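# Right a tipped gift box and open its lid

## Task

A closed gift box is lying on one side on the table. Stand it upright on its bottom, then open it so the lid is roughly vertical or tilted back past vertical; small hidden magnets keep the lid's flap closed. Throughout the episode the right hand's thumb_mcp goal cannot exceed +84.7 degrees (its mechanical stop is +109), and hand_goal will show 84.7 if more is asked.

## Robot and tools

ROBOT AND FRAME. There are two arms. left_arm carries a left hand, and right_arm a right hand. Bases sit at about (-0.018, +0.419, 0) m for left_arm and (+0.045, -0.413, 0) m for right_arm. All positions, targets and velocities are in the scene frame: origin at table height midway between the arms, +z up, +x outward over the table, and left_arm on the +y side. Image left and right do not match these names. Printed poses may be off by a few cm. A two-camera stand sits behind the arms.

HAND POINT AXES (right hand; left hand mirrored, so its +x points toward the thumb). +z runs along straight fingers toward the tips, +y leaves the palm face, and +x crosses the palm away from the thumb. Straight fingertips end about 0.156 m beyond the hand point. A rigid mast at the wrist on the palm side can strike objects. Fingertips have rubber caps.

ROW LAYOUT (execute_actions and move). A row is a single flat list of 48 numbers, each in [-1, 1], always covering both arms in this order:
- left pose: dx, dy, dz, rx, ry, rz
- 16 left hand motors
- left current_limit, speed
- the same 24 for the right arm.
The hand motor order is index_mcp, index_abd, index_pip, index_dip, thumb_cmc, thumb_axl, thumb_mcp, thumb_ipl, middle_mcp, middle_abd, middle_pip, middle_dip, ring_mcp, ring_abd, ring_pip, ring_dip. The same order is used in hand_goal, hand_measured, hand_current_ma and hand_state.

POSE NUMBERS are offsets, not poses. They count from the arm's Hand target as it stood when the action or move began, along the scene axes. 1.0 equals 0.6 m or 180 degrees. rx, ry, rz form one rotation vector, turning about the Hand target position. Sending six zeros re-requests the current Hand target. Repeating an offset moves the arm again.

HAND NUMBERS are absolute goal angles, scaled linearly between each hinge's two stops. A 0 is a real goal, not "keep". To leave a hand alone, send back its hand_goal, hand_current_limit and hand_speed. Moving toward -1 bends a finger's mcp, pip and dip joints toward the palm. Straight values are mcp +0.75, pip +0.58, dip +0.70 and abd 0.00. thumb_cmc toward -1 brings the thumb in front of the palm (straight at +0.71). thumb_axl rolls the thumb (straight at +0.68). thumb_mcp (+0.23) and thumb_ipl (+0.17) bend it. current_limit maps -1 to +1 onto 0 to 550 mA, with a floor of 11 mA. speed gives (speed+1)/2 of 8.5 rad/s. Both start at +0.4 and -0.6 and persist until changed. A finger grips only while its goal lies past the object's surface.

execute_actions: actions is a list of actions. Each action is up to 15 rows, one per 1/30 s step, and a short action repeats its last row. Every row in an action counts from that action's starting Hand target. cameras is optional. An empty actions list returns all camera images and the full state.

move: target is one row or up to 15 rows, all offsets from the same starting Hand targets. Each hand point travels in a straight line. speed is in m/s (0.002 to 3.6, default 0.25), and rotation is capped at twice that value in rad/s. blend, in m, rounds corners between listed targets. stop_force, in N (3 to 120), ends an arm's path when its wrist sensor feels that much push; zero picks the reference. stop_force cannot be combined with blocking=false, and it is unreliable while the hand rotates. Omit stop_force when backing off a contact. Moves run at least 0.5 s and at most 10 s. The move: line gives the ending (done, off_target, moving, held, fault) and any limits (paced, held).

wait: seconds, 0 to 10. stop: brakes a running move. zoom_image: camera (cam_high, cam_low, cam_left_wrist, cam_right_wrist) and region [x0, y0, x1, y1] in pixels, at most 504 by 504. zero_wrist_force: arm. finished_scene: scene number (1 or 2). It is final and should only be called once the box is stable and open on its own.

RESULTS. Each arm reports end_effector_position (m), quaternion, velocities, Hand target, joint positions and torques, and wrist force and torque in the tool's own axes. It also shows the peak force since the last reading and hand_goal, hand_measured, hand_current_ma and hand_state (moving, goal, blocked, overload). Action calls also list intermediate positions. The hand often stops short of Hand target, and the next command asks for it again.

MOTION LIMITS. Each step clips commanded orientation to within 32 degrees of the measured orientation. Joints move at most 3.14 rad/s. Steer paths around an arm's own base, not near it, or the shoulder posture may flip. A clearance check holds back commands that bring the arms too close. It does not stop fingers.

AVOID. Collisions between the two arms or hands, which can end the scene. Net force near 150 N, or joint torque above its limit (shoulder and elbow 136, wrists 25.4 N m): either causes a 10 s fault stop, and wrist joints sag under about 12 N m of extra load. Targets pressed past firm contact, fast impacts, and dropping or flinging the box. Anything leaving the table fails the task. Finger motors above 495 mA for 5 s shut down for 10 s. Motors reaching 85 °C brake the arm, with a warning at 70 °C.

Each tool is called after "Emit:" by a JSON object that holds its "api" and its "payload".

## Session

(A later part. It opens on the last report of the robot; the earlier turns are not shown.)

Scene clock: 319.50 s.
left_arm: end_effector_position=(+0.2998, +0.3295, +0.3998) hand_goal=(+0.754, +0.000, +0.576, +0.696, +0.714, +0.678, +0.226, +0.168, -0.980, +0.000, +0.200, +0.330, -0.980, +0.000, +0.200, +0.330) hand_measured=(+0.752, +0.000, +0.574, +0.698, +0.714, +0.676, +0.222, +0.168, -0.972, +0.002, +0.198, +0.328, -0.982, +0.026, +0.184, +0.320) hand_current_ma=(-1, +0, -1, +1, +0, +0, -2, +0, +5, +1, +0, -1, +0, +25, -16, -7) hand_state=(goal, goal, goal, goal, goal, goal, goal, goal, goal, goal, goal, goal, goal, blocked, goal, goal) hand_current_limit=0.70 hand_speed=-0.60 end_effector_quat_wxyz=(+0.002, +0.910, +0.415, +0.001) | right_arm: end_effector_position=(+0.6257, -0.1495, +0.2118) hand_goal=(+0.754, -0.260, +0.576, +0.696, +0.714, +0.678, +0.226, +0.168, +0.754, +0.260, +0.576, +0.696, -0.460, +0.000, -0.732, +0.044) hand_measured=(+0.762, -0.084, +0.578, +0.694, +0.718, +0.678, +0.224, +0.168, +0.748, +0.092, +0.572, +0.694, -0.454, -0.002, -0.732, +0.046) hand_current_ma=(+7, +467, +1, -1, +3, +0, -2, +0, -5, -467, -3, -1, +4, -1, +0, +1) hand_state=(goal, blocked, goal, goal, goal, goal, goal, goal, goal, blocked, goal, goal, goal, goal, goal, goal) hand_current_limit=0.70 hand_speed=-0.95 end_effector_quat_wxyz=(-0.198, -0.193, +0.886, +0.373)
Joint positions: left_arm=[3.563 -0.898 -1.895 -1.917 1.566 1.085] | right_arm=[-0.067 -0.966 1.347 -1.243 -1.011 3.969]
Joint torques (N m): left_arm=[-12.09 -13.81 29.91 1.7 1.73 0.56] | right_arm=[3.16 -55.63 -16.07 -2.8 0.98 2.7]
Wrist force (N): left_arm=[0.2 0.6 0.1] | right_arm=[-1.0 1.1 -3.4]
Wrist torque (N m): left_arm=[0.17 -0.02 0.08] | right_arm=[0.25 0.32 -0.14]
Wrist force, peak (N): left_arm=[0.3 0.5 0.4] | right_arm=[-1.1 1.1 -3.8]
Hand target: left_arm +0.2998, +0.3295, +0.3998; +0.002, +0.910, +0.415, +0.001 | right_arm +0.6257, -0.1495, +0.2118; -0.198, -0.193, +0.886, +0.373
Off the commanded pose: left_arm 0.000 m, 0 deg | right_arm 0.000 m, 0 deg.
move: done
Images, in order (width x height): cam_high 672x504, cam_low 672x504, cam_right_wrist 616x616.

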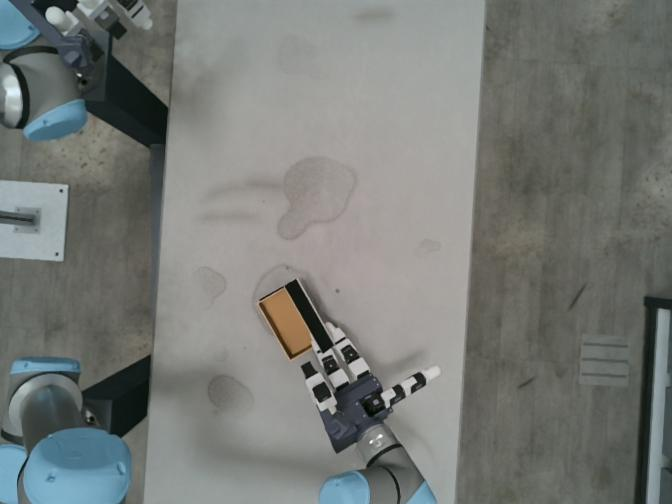

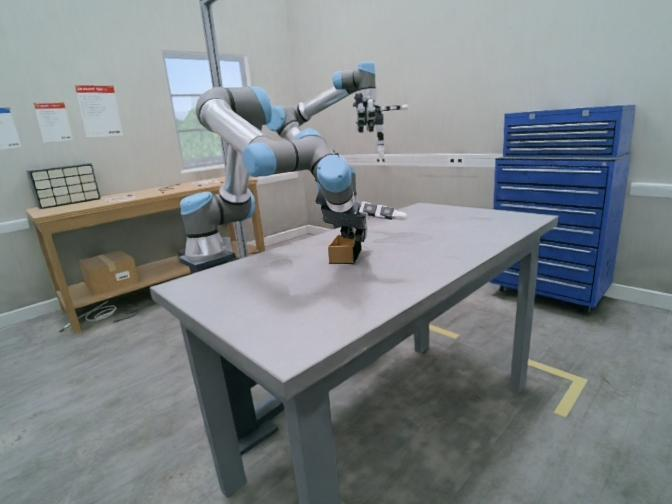

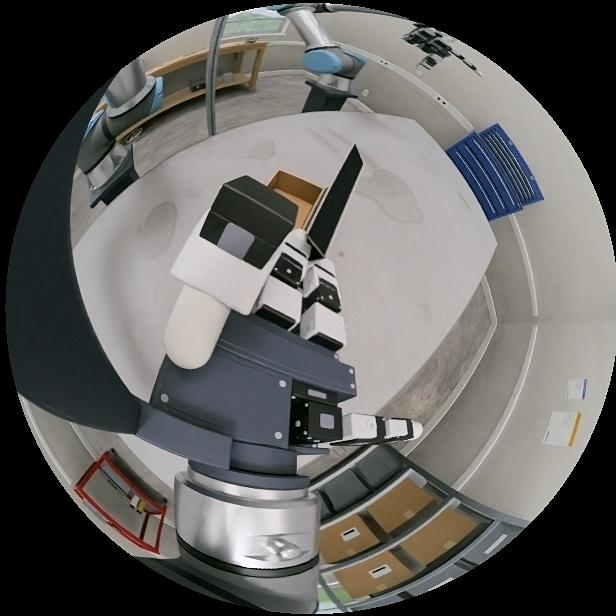

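Emit:
{"api": "move", "payload": {"target": [[0,0,0,0,0,0,0.754,0,0.576,0.696,0.714,0.678,0.226,0.168,-0.98,0,0.2,0.33,-0.98,0,0.2,0.33,0.7,-0.6, 0,0,0,0,0,0,0.754,0.02,0.576,0.696,0.714,0.678,0.226,0.168,0.754,-0.02,0.576,0.696,-0.46,0,-0.732,0.044,0.7,-0.96]], "cameras": ["cam_high", "cam_low", "cam_right_wrist"]}}

Emit:
{"api": "zoom_image", "payload": {"camera": "cam_low", "region": [310, 190, 390, 270]}}

Emit:
{"api": "zoom_image", "payload": {"camera": "cam_right_wrist", "region": [220, 130, 380, 290]}}

Scene clock: 320.57 s.
left_arm: end_effector_position=(+0.2998, +0.3295, +0.3998) hand_goal=(+0.754, +0.000, +0.576, +0.696, +0.714, +0.678, +0.226, +0.168, -0.980, +0.000, +0.200, +0.330, -0.980, +0.000, +0.200, +0.330) hand_measured=(+0.752, +0.000, +0.574, +0.698, +0.714, +0.676, +0.222, +0.168, -0.972, +0.002, +0.198, +0.328, -0.982, +0.026, +0.184, +0.320) hand_current_ma=(-1, +0, -1, +1, +0, +0, -2, +0, +5, +1, +0, -1, +0, +25, -16, -7) hand_state=(goal, goal, goal, goal, goal, goal, goal, goal, goal, goal, goal, goal, goal, blocked, goal, goal) hand_current_limit=0.70 hand_speed=-0.60 end_effector_quat_wxyz=(+0.002, +0.910, +0.415, +0.001) | right_arm: end_effector_position=(+0.6257, -0.1495, +0.2118) hand_goal=(+0.754, +0.020, +0.576, +0.696, +0.714, +0.678, +0.226, +0.168, +0.754, -0.020, +0.576, +0.696, -0.460, +0.000, -0.732, +0.044) hand_measured=(+0.762, -0.084, +0.578, +0.694, +0.718, +0.678, +0.224, +0.168, +0.748, +0.092, +0.572, +0.694, -0.454, -0.002, -0.732, +0.046) hand_current_ma=(+7, +182, +1, -1, +3, +0, -2, +0, -5, -182, -3, -1, +4, -1, +0, +1) hand_state=(goal, moving, goal, goal, goal, goal, goal, goal, goal, moving, goal, goal, goal, goal, goal, goal) hand_current_limit=0.70 hand_speed=-0.96 end_effector_quat_wxyz=(-0.198, -0.193, +0.886, +0.373)
Joint positions: left_arm=[3.563 -0.898 -1.895 -1.917 1.566 1.085] | right_arm=[-0.067 -0.966 1.347 -1.243 -1.011 3.969]
Joint torques (N m): left_arm=[-12.51 -13.53 30.07 1.74 1.85 0.46] | right_arm=[10.91 -56.41 -14.02 -3.06 -2.32 2.66]
Wrist force (N): left_arm=[0.3 0.3 0.0] | right_arm=[-0.6 0.8 -2.6]
Wrist torque (N m): left_arm=[0.14 -0.04 0.09] | right_arm=[0.20 0.29 -0.11]
Wrist force, peak (N): left_arm=[0.5 0.5 -0.1] | right_arm=[-0.7 1.1 -3.1]
Hand target: left_arm +0.2998, +0.3295, +0.3998; +0.002, +0.910, +0.415, +0.001 | right_arm +0.6257, -0.1495, +0.2118; -0.198, -0.193, +0.886, +0.373
Off the commanded pose: left_arm 0.000 m, 0 deg | right_arm 0.000 m, 0 deg.
move: done
Images, in order (width x height): cam_high 672x504, cam_low 672x504, cam_right_wrist 616x616.

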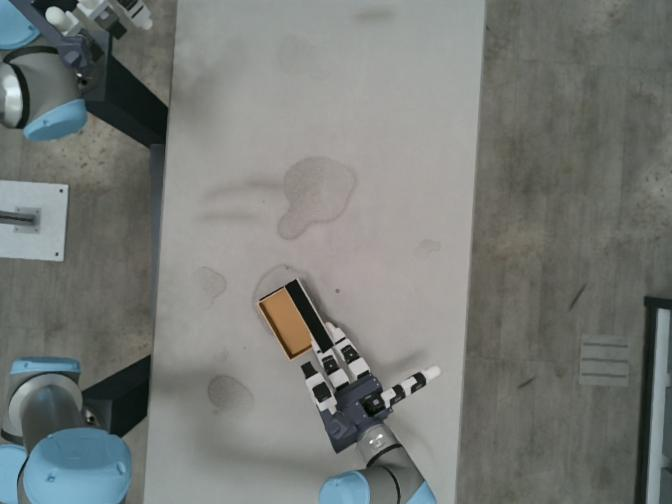

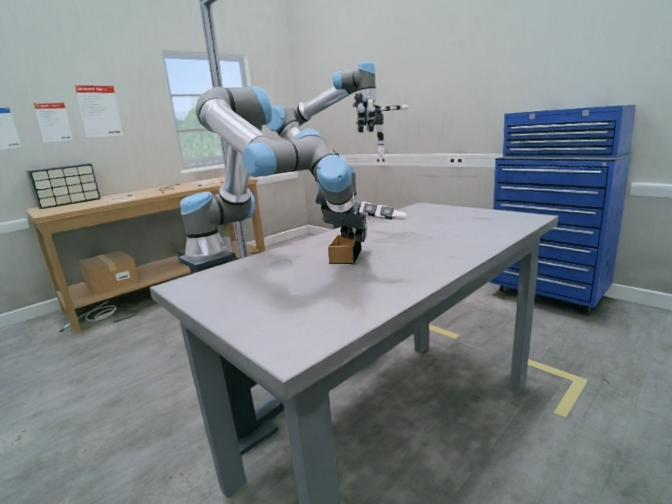

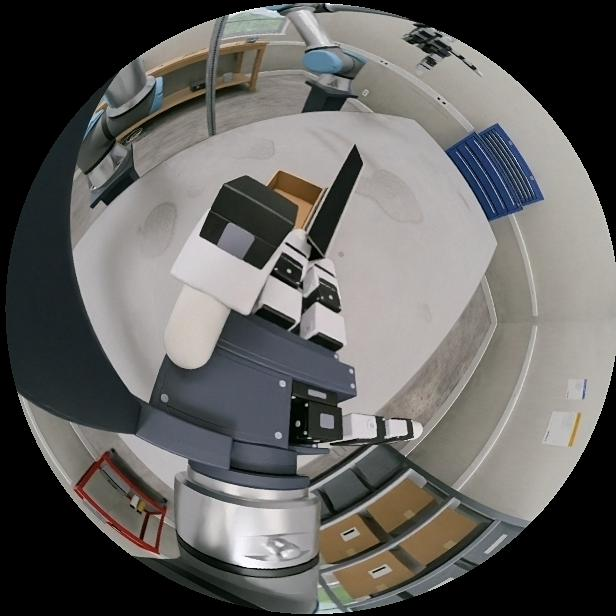

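Scaled by 6.300.

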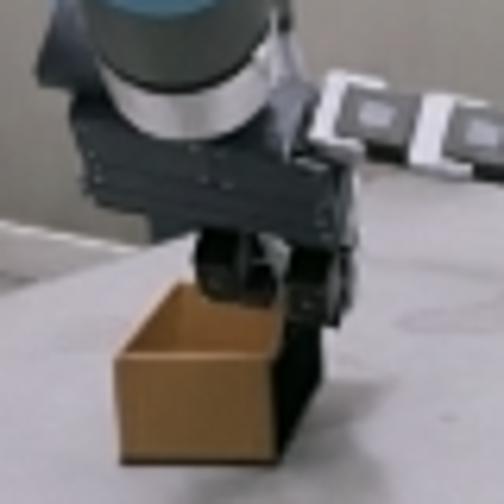

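Scaled by 3.150 from the camera's 616x616 image, which has a finer 880x880 frame.

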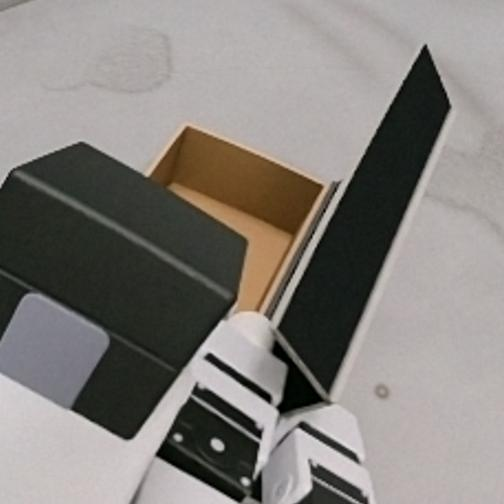

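Emit:
{"api": "wait", "payload": {"seconds": 2.0, "cameras": ["cam_high", "cam_low", "cam_right_wrist"]}}

Emit:
{"api": "zoom_image", "payload": {"camera": "cam_right_wrist", "region": [220, 130, 380, 290]}}

Emit:
{"api": "zoom_image", "payload": {"camera": "cam_low", "region": [310, 190, 390, 270]}}

Scene clock: 322.73 s.
left_arm: end_effector_position=(+0.2998, +0.3295, +0.3998) hand_goal=(+0.754, +0.000, +0.576, +0.696, +0.714, +0.678, +0.226, +0.168, -0.980, +0.000, +0.200, +0.330, -0.980, +0.000, +0.200, +0.330) hand_measured=(+0.752, +0.000, +0.574, +0.698, +0.714, +0.676, +0.222, +0.168, -0.972, +0.002, +0.198, +0.328, -0.982, +0.026, +0.184, +0.320) hand_current_ma=(-1, +0, -1, +1, +0, +0, -2, +0, +5, +1, +0, -1, +0, +25, -16, -7) hand_state=(goal, goal, goal, goal, goal, goal, goal, goal, goal, goal, goal, goal, goal, blocked, goal, goal) hand_current_limit=0.70 hand_speed=-0.60 end_effector_quat_wxyz=(+0.002, +0.910, +0.415, +0.001) | right_arm: end_effector_position=(+0.6257, -0.1495, +0.2118) hand_goal=(+0.754, +0.020, +0.576, +0.696, +0.714, +0.678, +0.226, +0.168, +0.754, -0.020, +0.576, +0.696, -0.460, +0.000, -0.732, +0.044) hand_measured=(+0.762, +0.018, +0.578, +0.694, +0.718, +0.678, +0.224, +0.168, +0.758, -0.014, +0.574, +0.694, -0.454, -0.002, -0.732, +0.046) hand_current_ma=(+7, -1, +1, -1, +3, +0, -2, +0, +2, +3, +0, -1, +4, -1, +0, +1) hand_state=(goal, goal, goal, goal, goal, goal, goal, goal, goal, goal, goal, goal, goal, goal, goal, goal) hand_current_limit=0.70 hand_speed=-0.96 end_effector_quat_wxyz=(-0.198, -0.193, +0.886, +0.373)
Joint positions: left_arm=[3.563 -0.898 -1.895 -1.917 1.566 1.085] | right_arm=[-0.067 -0.967 1.347 -1.243 -1.011 3.969]
Joint torques (N m): left_arm=[-11.92 -13.58 30.09 1.72 1.87 0.53] | right_arm=[10.29 -55.12 -13.38 -2.12 -1.5 2.75]
Wrist force (N): left_arm=[0.0 0.4 0.0] | right_arm=[-1.6 -0.2 -1.1]
Wrist torque (N m): left_arm=[0.16 0.00 0.07] | right_arm=[0.17 0.20 -0.19]
Wrist force, peak (N): left_arm=[0.3 0.6 0.1] | right_arm=[-0.8 0.8 -2.7]
Hand target: left_arm +0.2998, +0.3295, +0.3998; +0.002, +0.910, +0.415, +0.001 | right_arm +0.6257, -0.1495, +0.2118; -0.198, -0.193, +0.886, +0.373
Off the commanded pose: left_arm 0.000 m, 0 deg | right_arm 0.000 m, 0 deg.
wait: 2.00 s; at rest from the start
Images, in order (width x height): cam_high 672x504, cam_low 672x504, cam_right_wrist 616x616.

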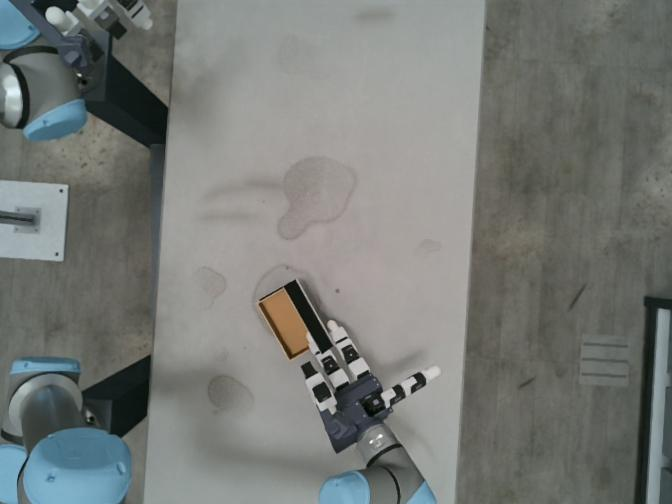

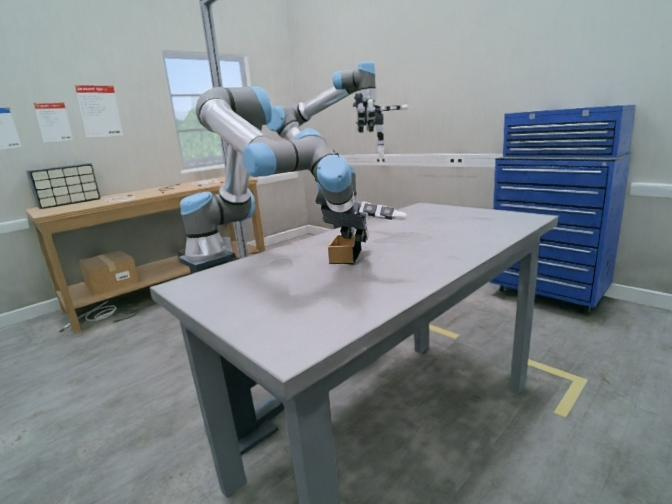

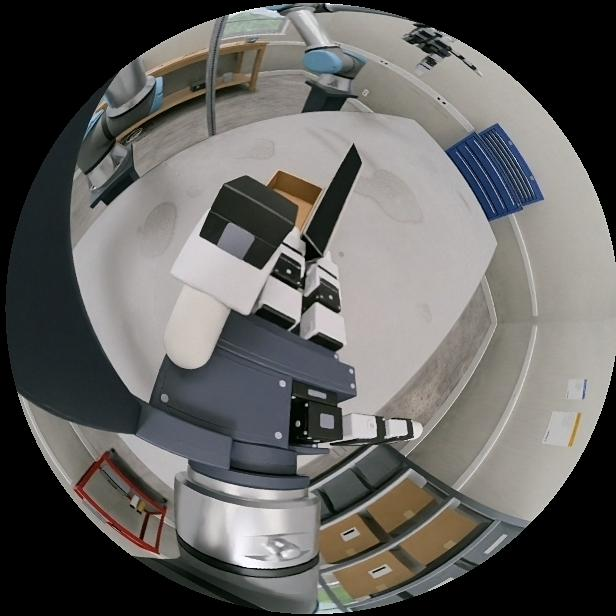

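Scaled by 3.150 from the camera's 616x616 image, which has a finer 880x880 frame.

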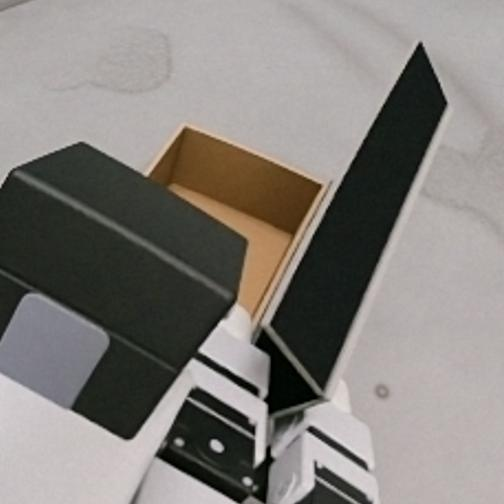

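Scaled by 6.300.

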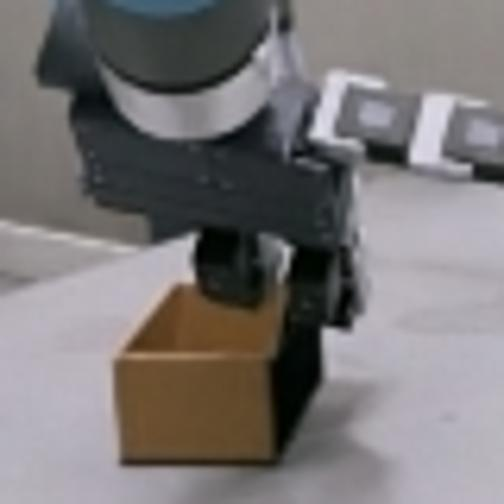

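Emit:
{"api": "move", "payload": {"target": [[0,0,0,0,0,0,0.754,0,0.576,0.696,0.714,0.678,0.226,0.168,-0.98,0,0.2,0.33,-0.98,0,0.2,0.33,0.7,-0.6, 0.0660,-0.0780,0.0859,0,0,0,0.754,0.02,0.576,0.696,0.714,0.678,0.226,0.168,0.754,-0.02,0.576,0.696,-0.46,0,-0.732,0.044,0.7,-0.9],[0,0,0,0,0,0,0.754,0,0.576,0.696,0.714,0.678,0.226,0.168,-0.98,0,0.2,0.33,-0.98,0,0.2,0.33,0.7,-0.6, 0.1000,-0.1500,0.2000,0,0,0,0.754,0.02,0.576,0.696,0.714,0.678,0.226,0.168,0.754,-0.02,0.576,0.696,-0.46,0,-0.732,0.044,0.7,-0.9]], "speed": [0.05, 0.12], "blend": 0.01, "cameras": ["cam_high", "cam_low", "cam_right_wrist"]}}

Emit:
{"api": "zoom_image", "payload": {"camera": "cam_high", "region": [230, 250, 350, 370]}}

Emit:
{"api": "zoom_image", "payload": {"camera": "cam_low", "region": [310, 190, 390, 270]}}

Emit:
{"api": "zoom_image", "payload": {"camera": "cam_right_wrist", "region": [220, 130, 380, 290]}}

Scene clock: 325.80 s.
left_arm: end_effector_position=(+0.2998, +0.3295, +0.3998) hand_goal=(+0.754, +0.000, +0.576, +0.696, +0.714, +0.678, +0.226, +0.168, -0.980, +0.000, +0.200, +0.330, -0.980, +0.000, +0.200, +0.330) hand_measured=(+0.752, +0.000, +0.574, +0.698, +0.714, +0.676, +0.222, +0.168, -0.972, +0.002, +0.198, +0.328, -0.982, +0.026, +0.184, +0.320) hand_current_ma=(-1, +0, -1, +1, +0, +0, -2, +0, +5, +1, +0, -1, +0, +25, -16, -7) hand_state=(goal, goal, goal, goal, goal, goal, goal, goal, goal, goal, goal, goal, goal, blocked, goal, goal) hand_current_limit=0.70 hand_speed=-0.60 end_effector_quat_wxyz=(+0.002, +0.910, +0.415, +0.001) | right_arm: end_effector_position=(+0.6857, -0.2396, +0.3317) hand_goal=(+0.754, +0.020, +0.576, +0.696, +0.714, +0.678, +0.226, +0.168, +0.754, -0.020, +0.576, +0.696, -0.460, +0.000, -0.732, +0.044) hand_measured=(+0.762, +0.018, +0.578, +0.694, +0.718, +0.678, +0.224, +0.168, +0.758, -0.016, +0.574, +0.694, -0.454, -0.002, -0.732, +0.046) hand_current_ma=(+7, -1, +1, -1, +3, +0, -2, +0, +2, +2, +0, -1, +4, -1, +0, +1) hand_state=(goal, goal, goal, goal, goal, goal, goal, goal, goal, goal, goal, goal, goal, goal, goal, goal) hand_current_limit=0.70 hand_speed=-0.90 end_effector_quat_wxyz=(-0.198, -0.193, +0.886, +0.373)
Joint positions: left_arm=[3.563 -0.898 -1.895 -1.917 1.566 1.085] | right_arm=[-0.179 -0.866 0.858 -0.805 -1.086 3.873]
Joint torques (N m): left_arm=[-11.82 -13.94 30.34 1.84 1.9 0.42] | right_arm=[11.88 -61.7 -27.92 0.62 3.9 3.06]
Wrist force (N): left_arm=[0.2 0.2 -0.1] | right_arm=[-1.4 0.1 -0.8]
Wrist torque (N m): left_arm=[0.14 -0.03 0.09] | right_arm=[0.18 0.17 -0.20]
Wrist force, peak (N): left_arm=[0.3 0.5 0.0] | right_arm=[-1.0 0.0 -2.2]
Hand target: left_arm +0.2998, +0.3295, +0.3998; +0.002, +0.910, +0.415, +0.001 | right_arm +0.6857, -0.2395, +0.3318; -0.198, -0.193, +0.886, +0.373
Off the commanded pose: left_arm 0.000 m, 0 deg | right_arm 0.000 m, 0 deg.
move: done
Images, in order (width x height): cam_high 672x504, cam_low 672x504, cam_right_wrist 616x616.

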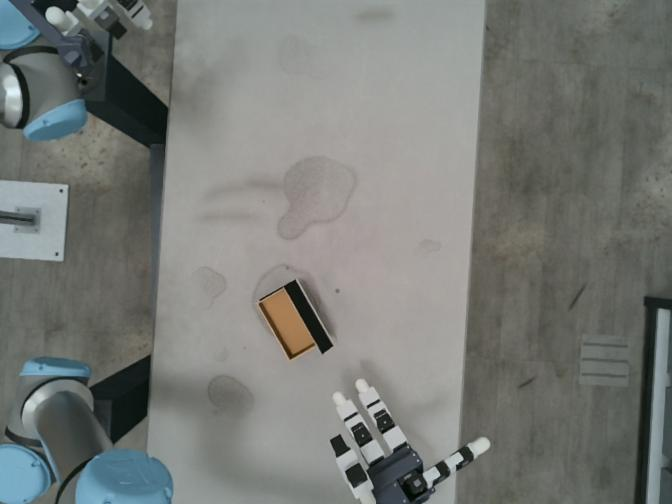

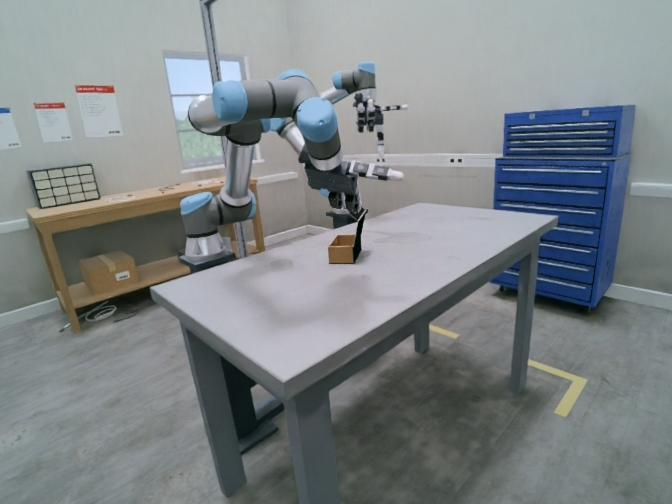

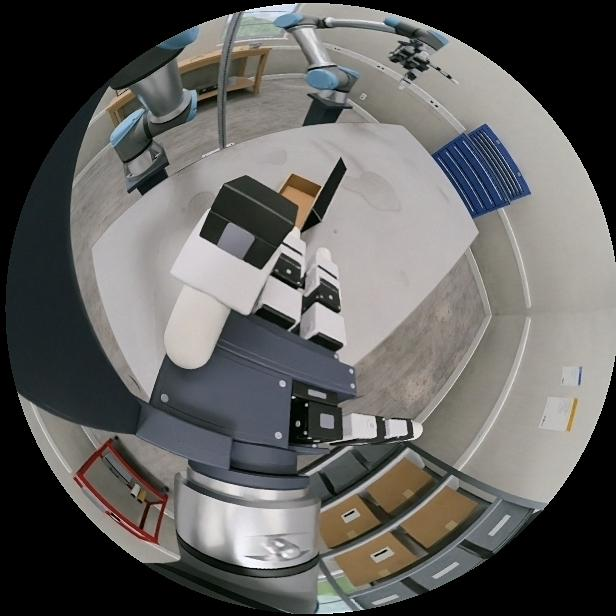

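Scaled by 4.200.

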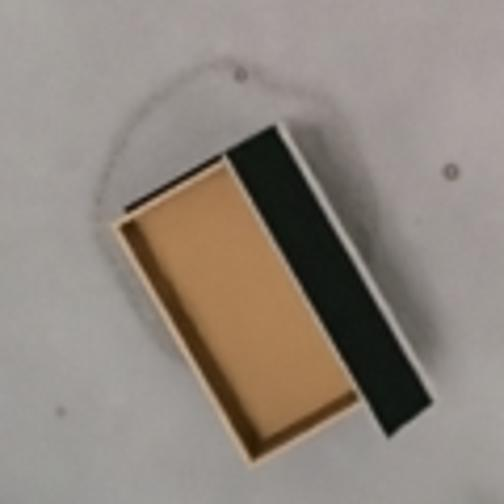

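Scaled by 6.300.

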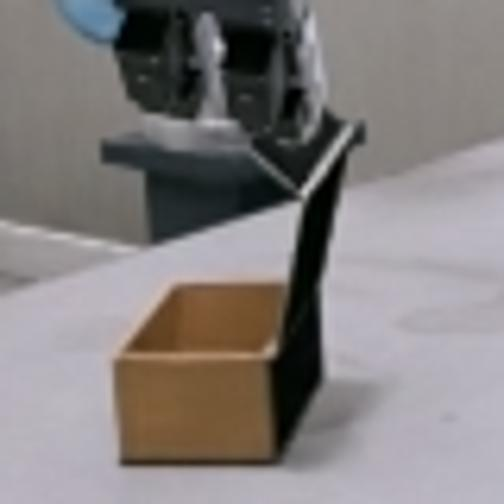

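Scaled by 3.150 from the camera's 616x616 image, which has a finer 880x880 frame.

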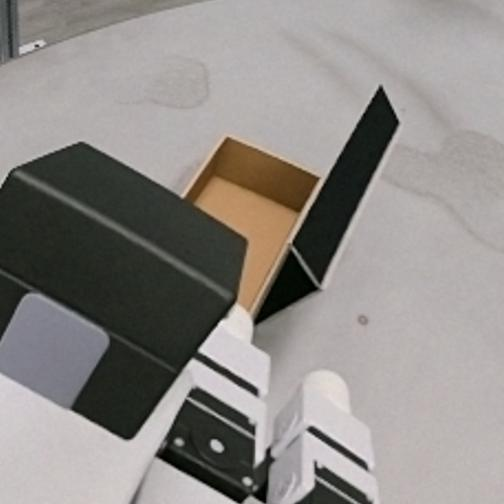

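Emit:
{"api": "finished_scene", "payload": {"scene": 1}}

The scene is finished: the task was done.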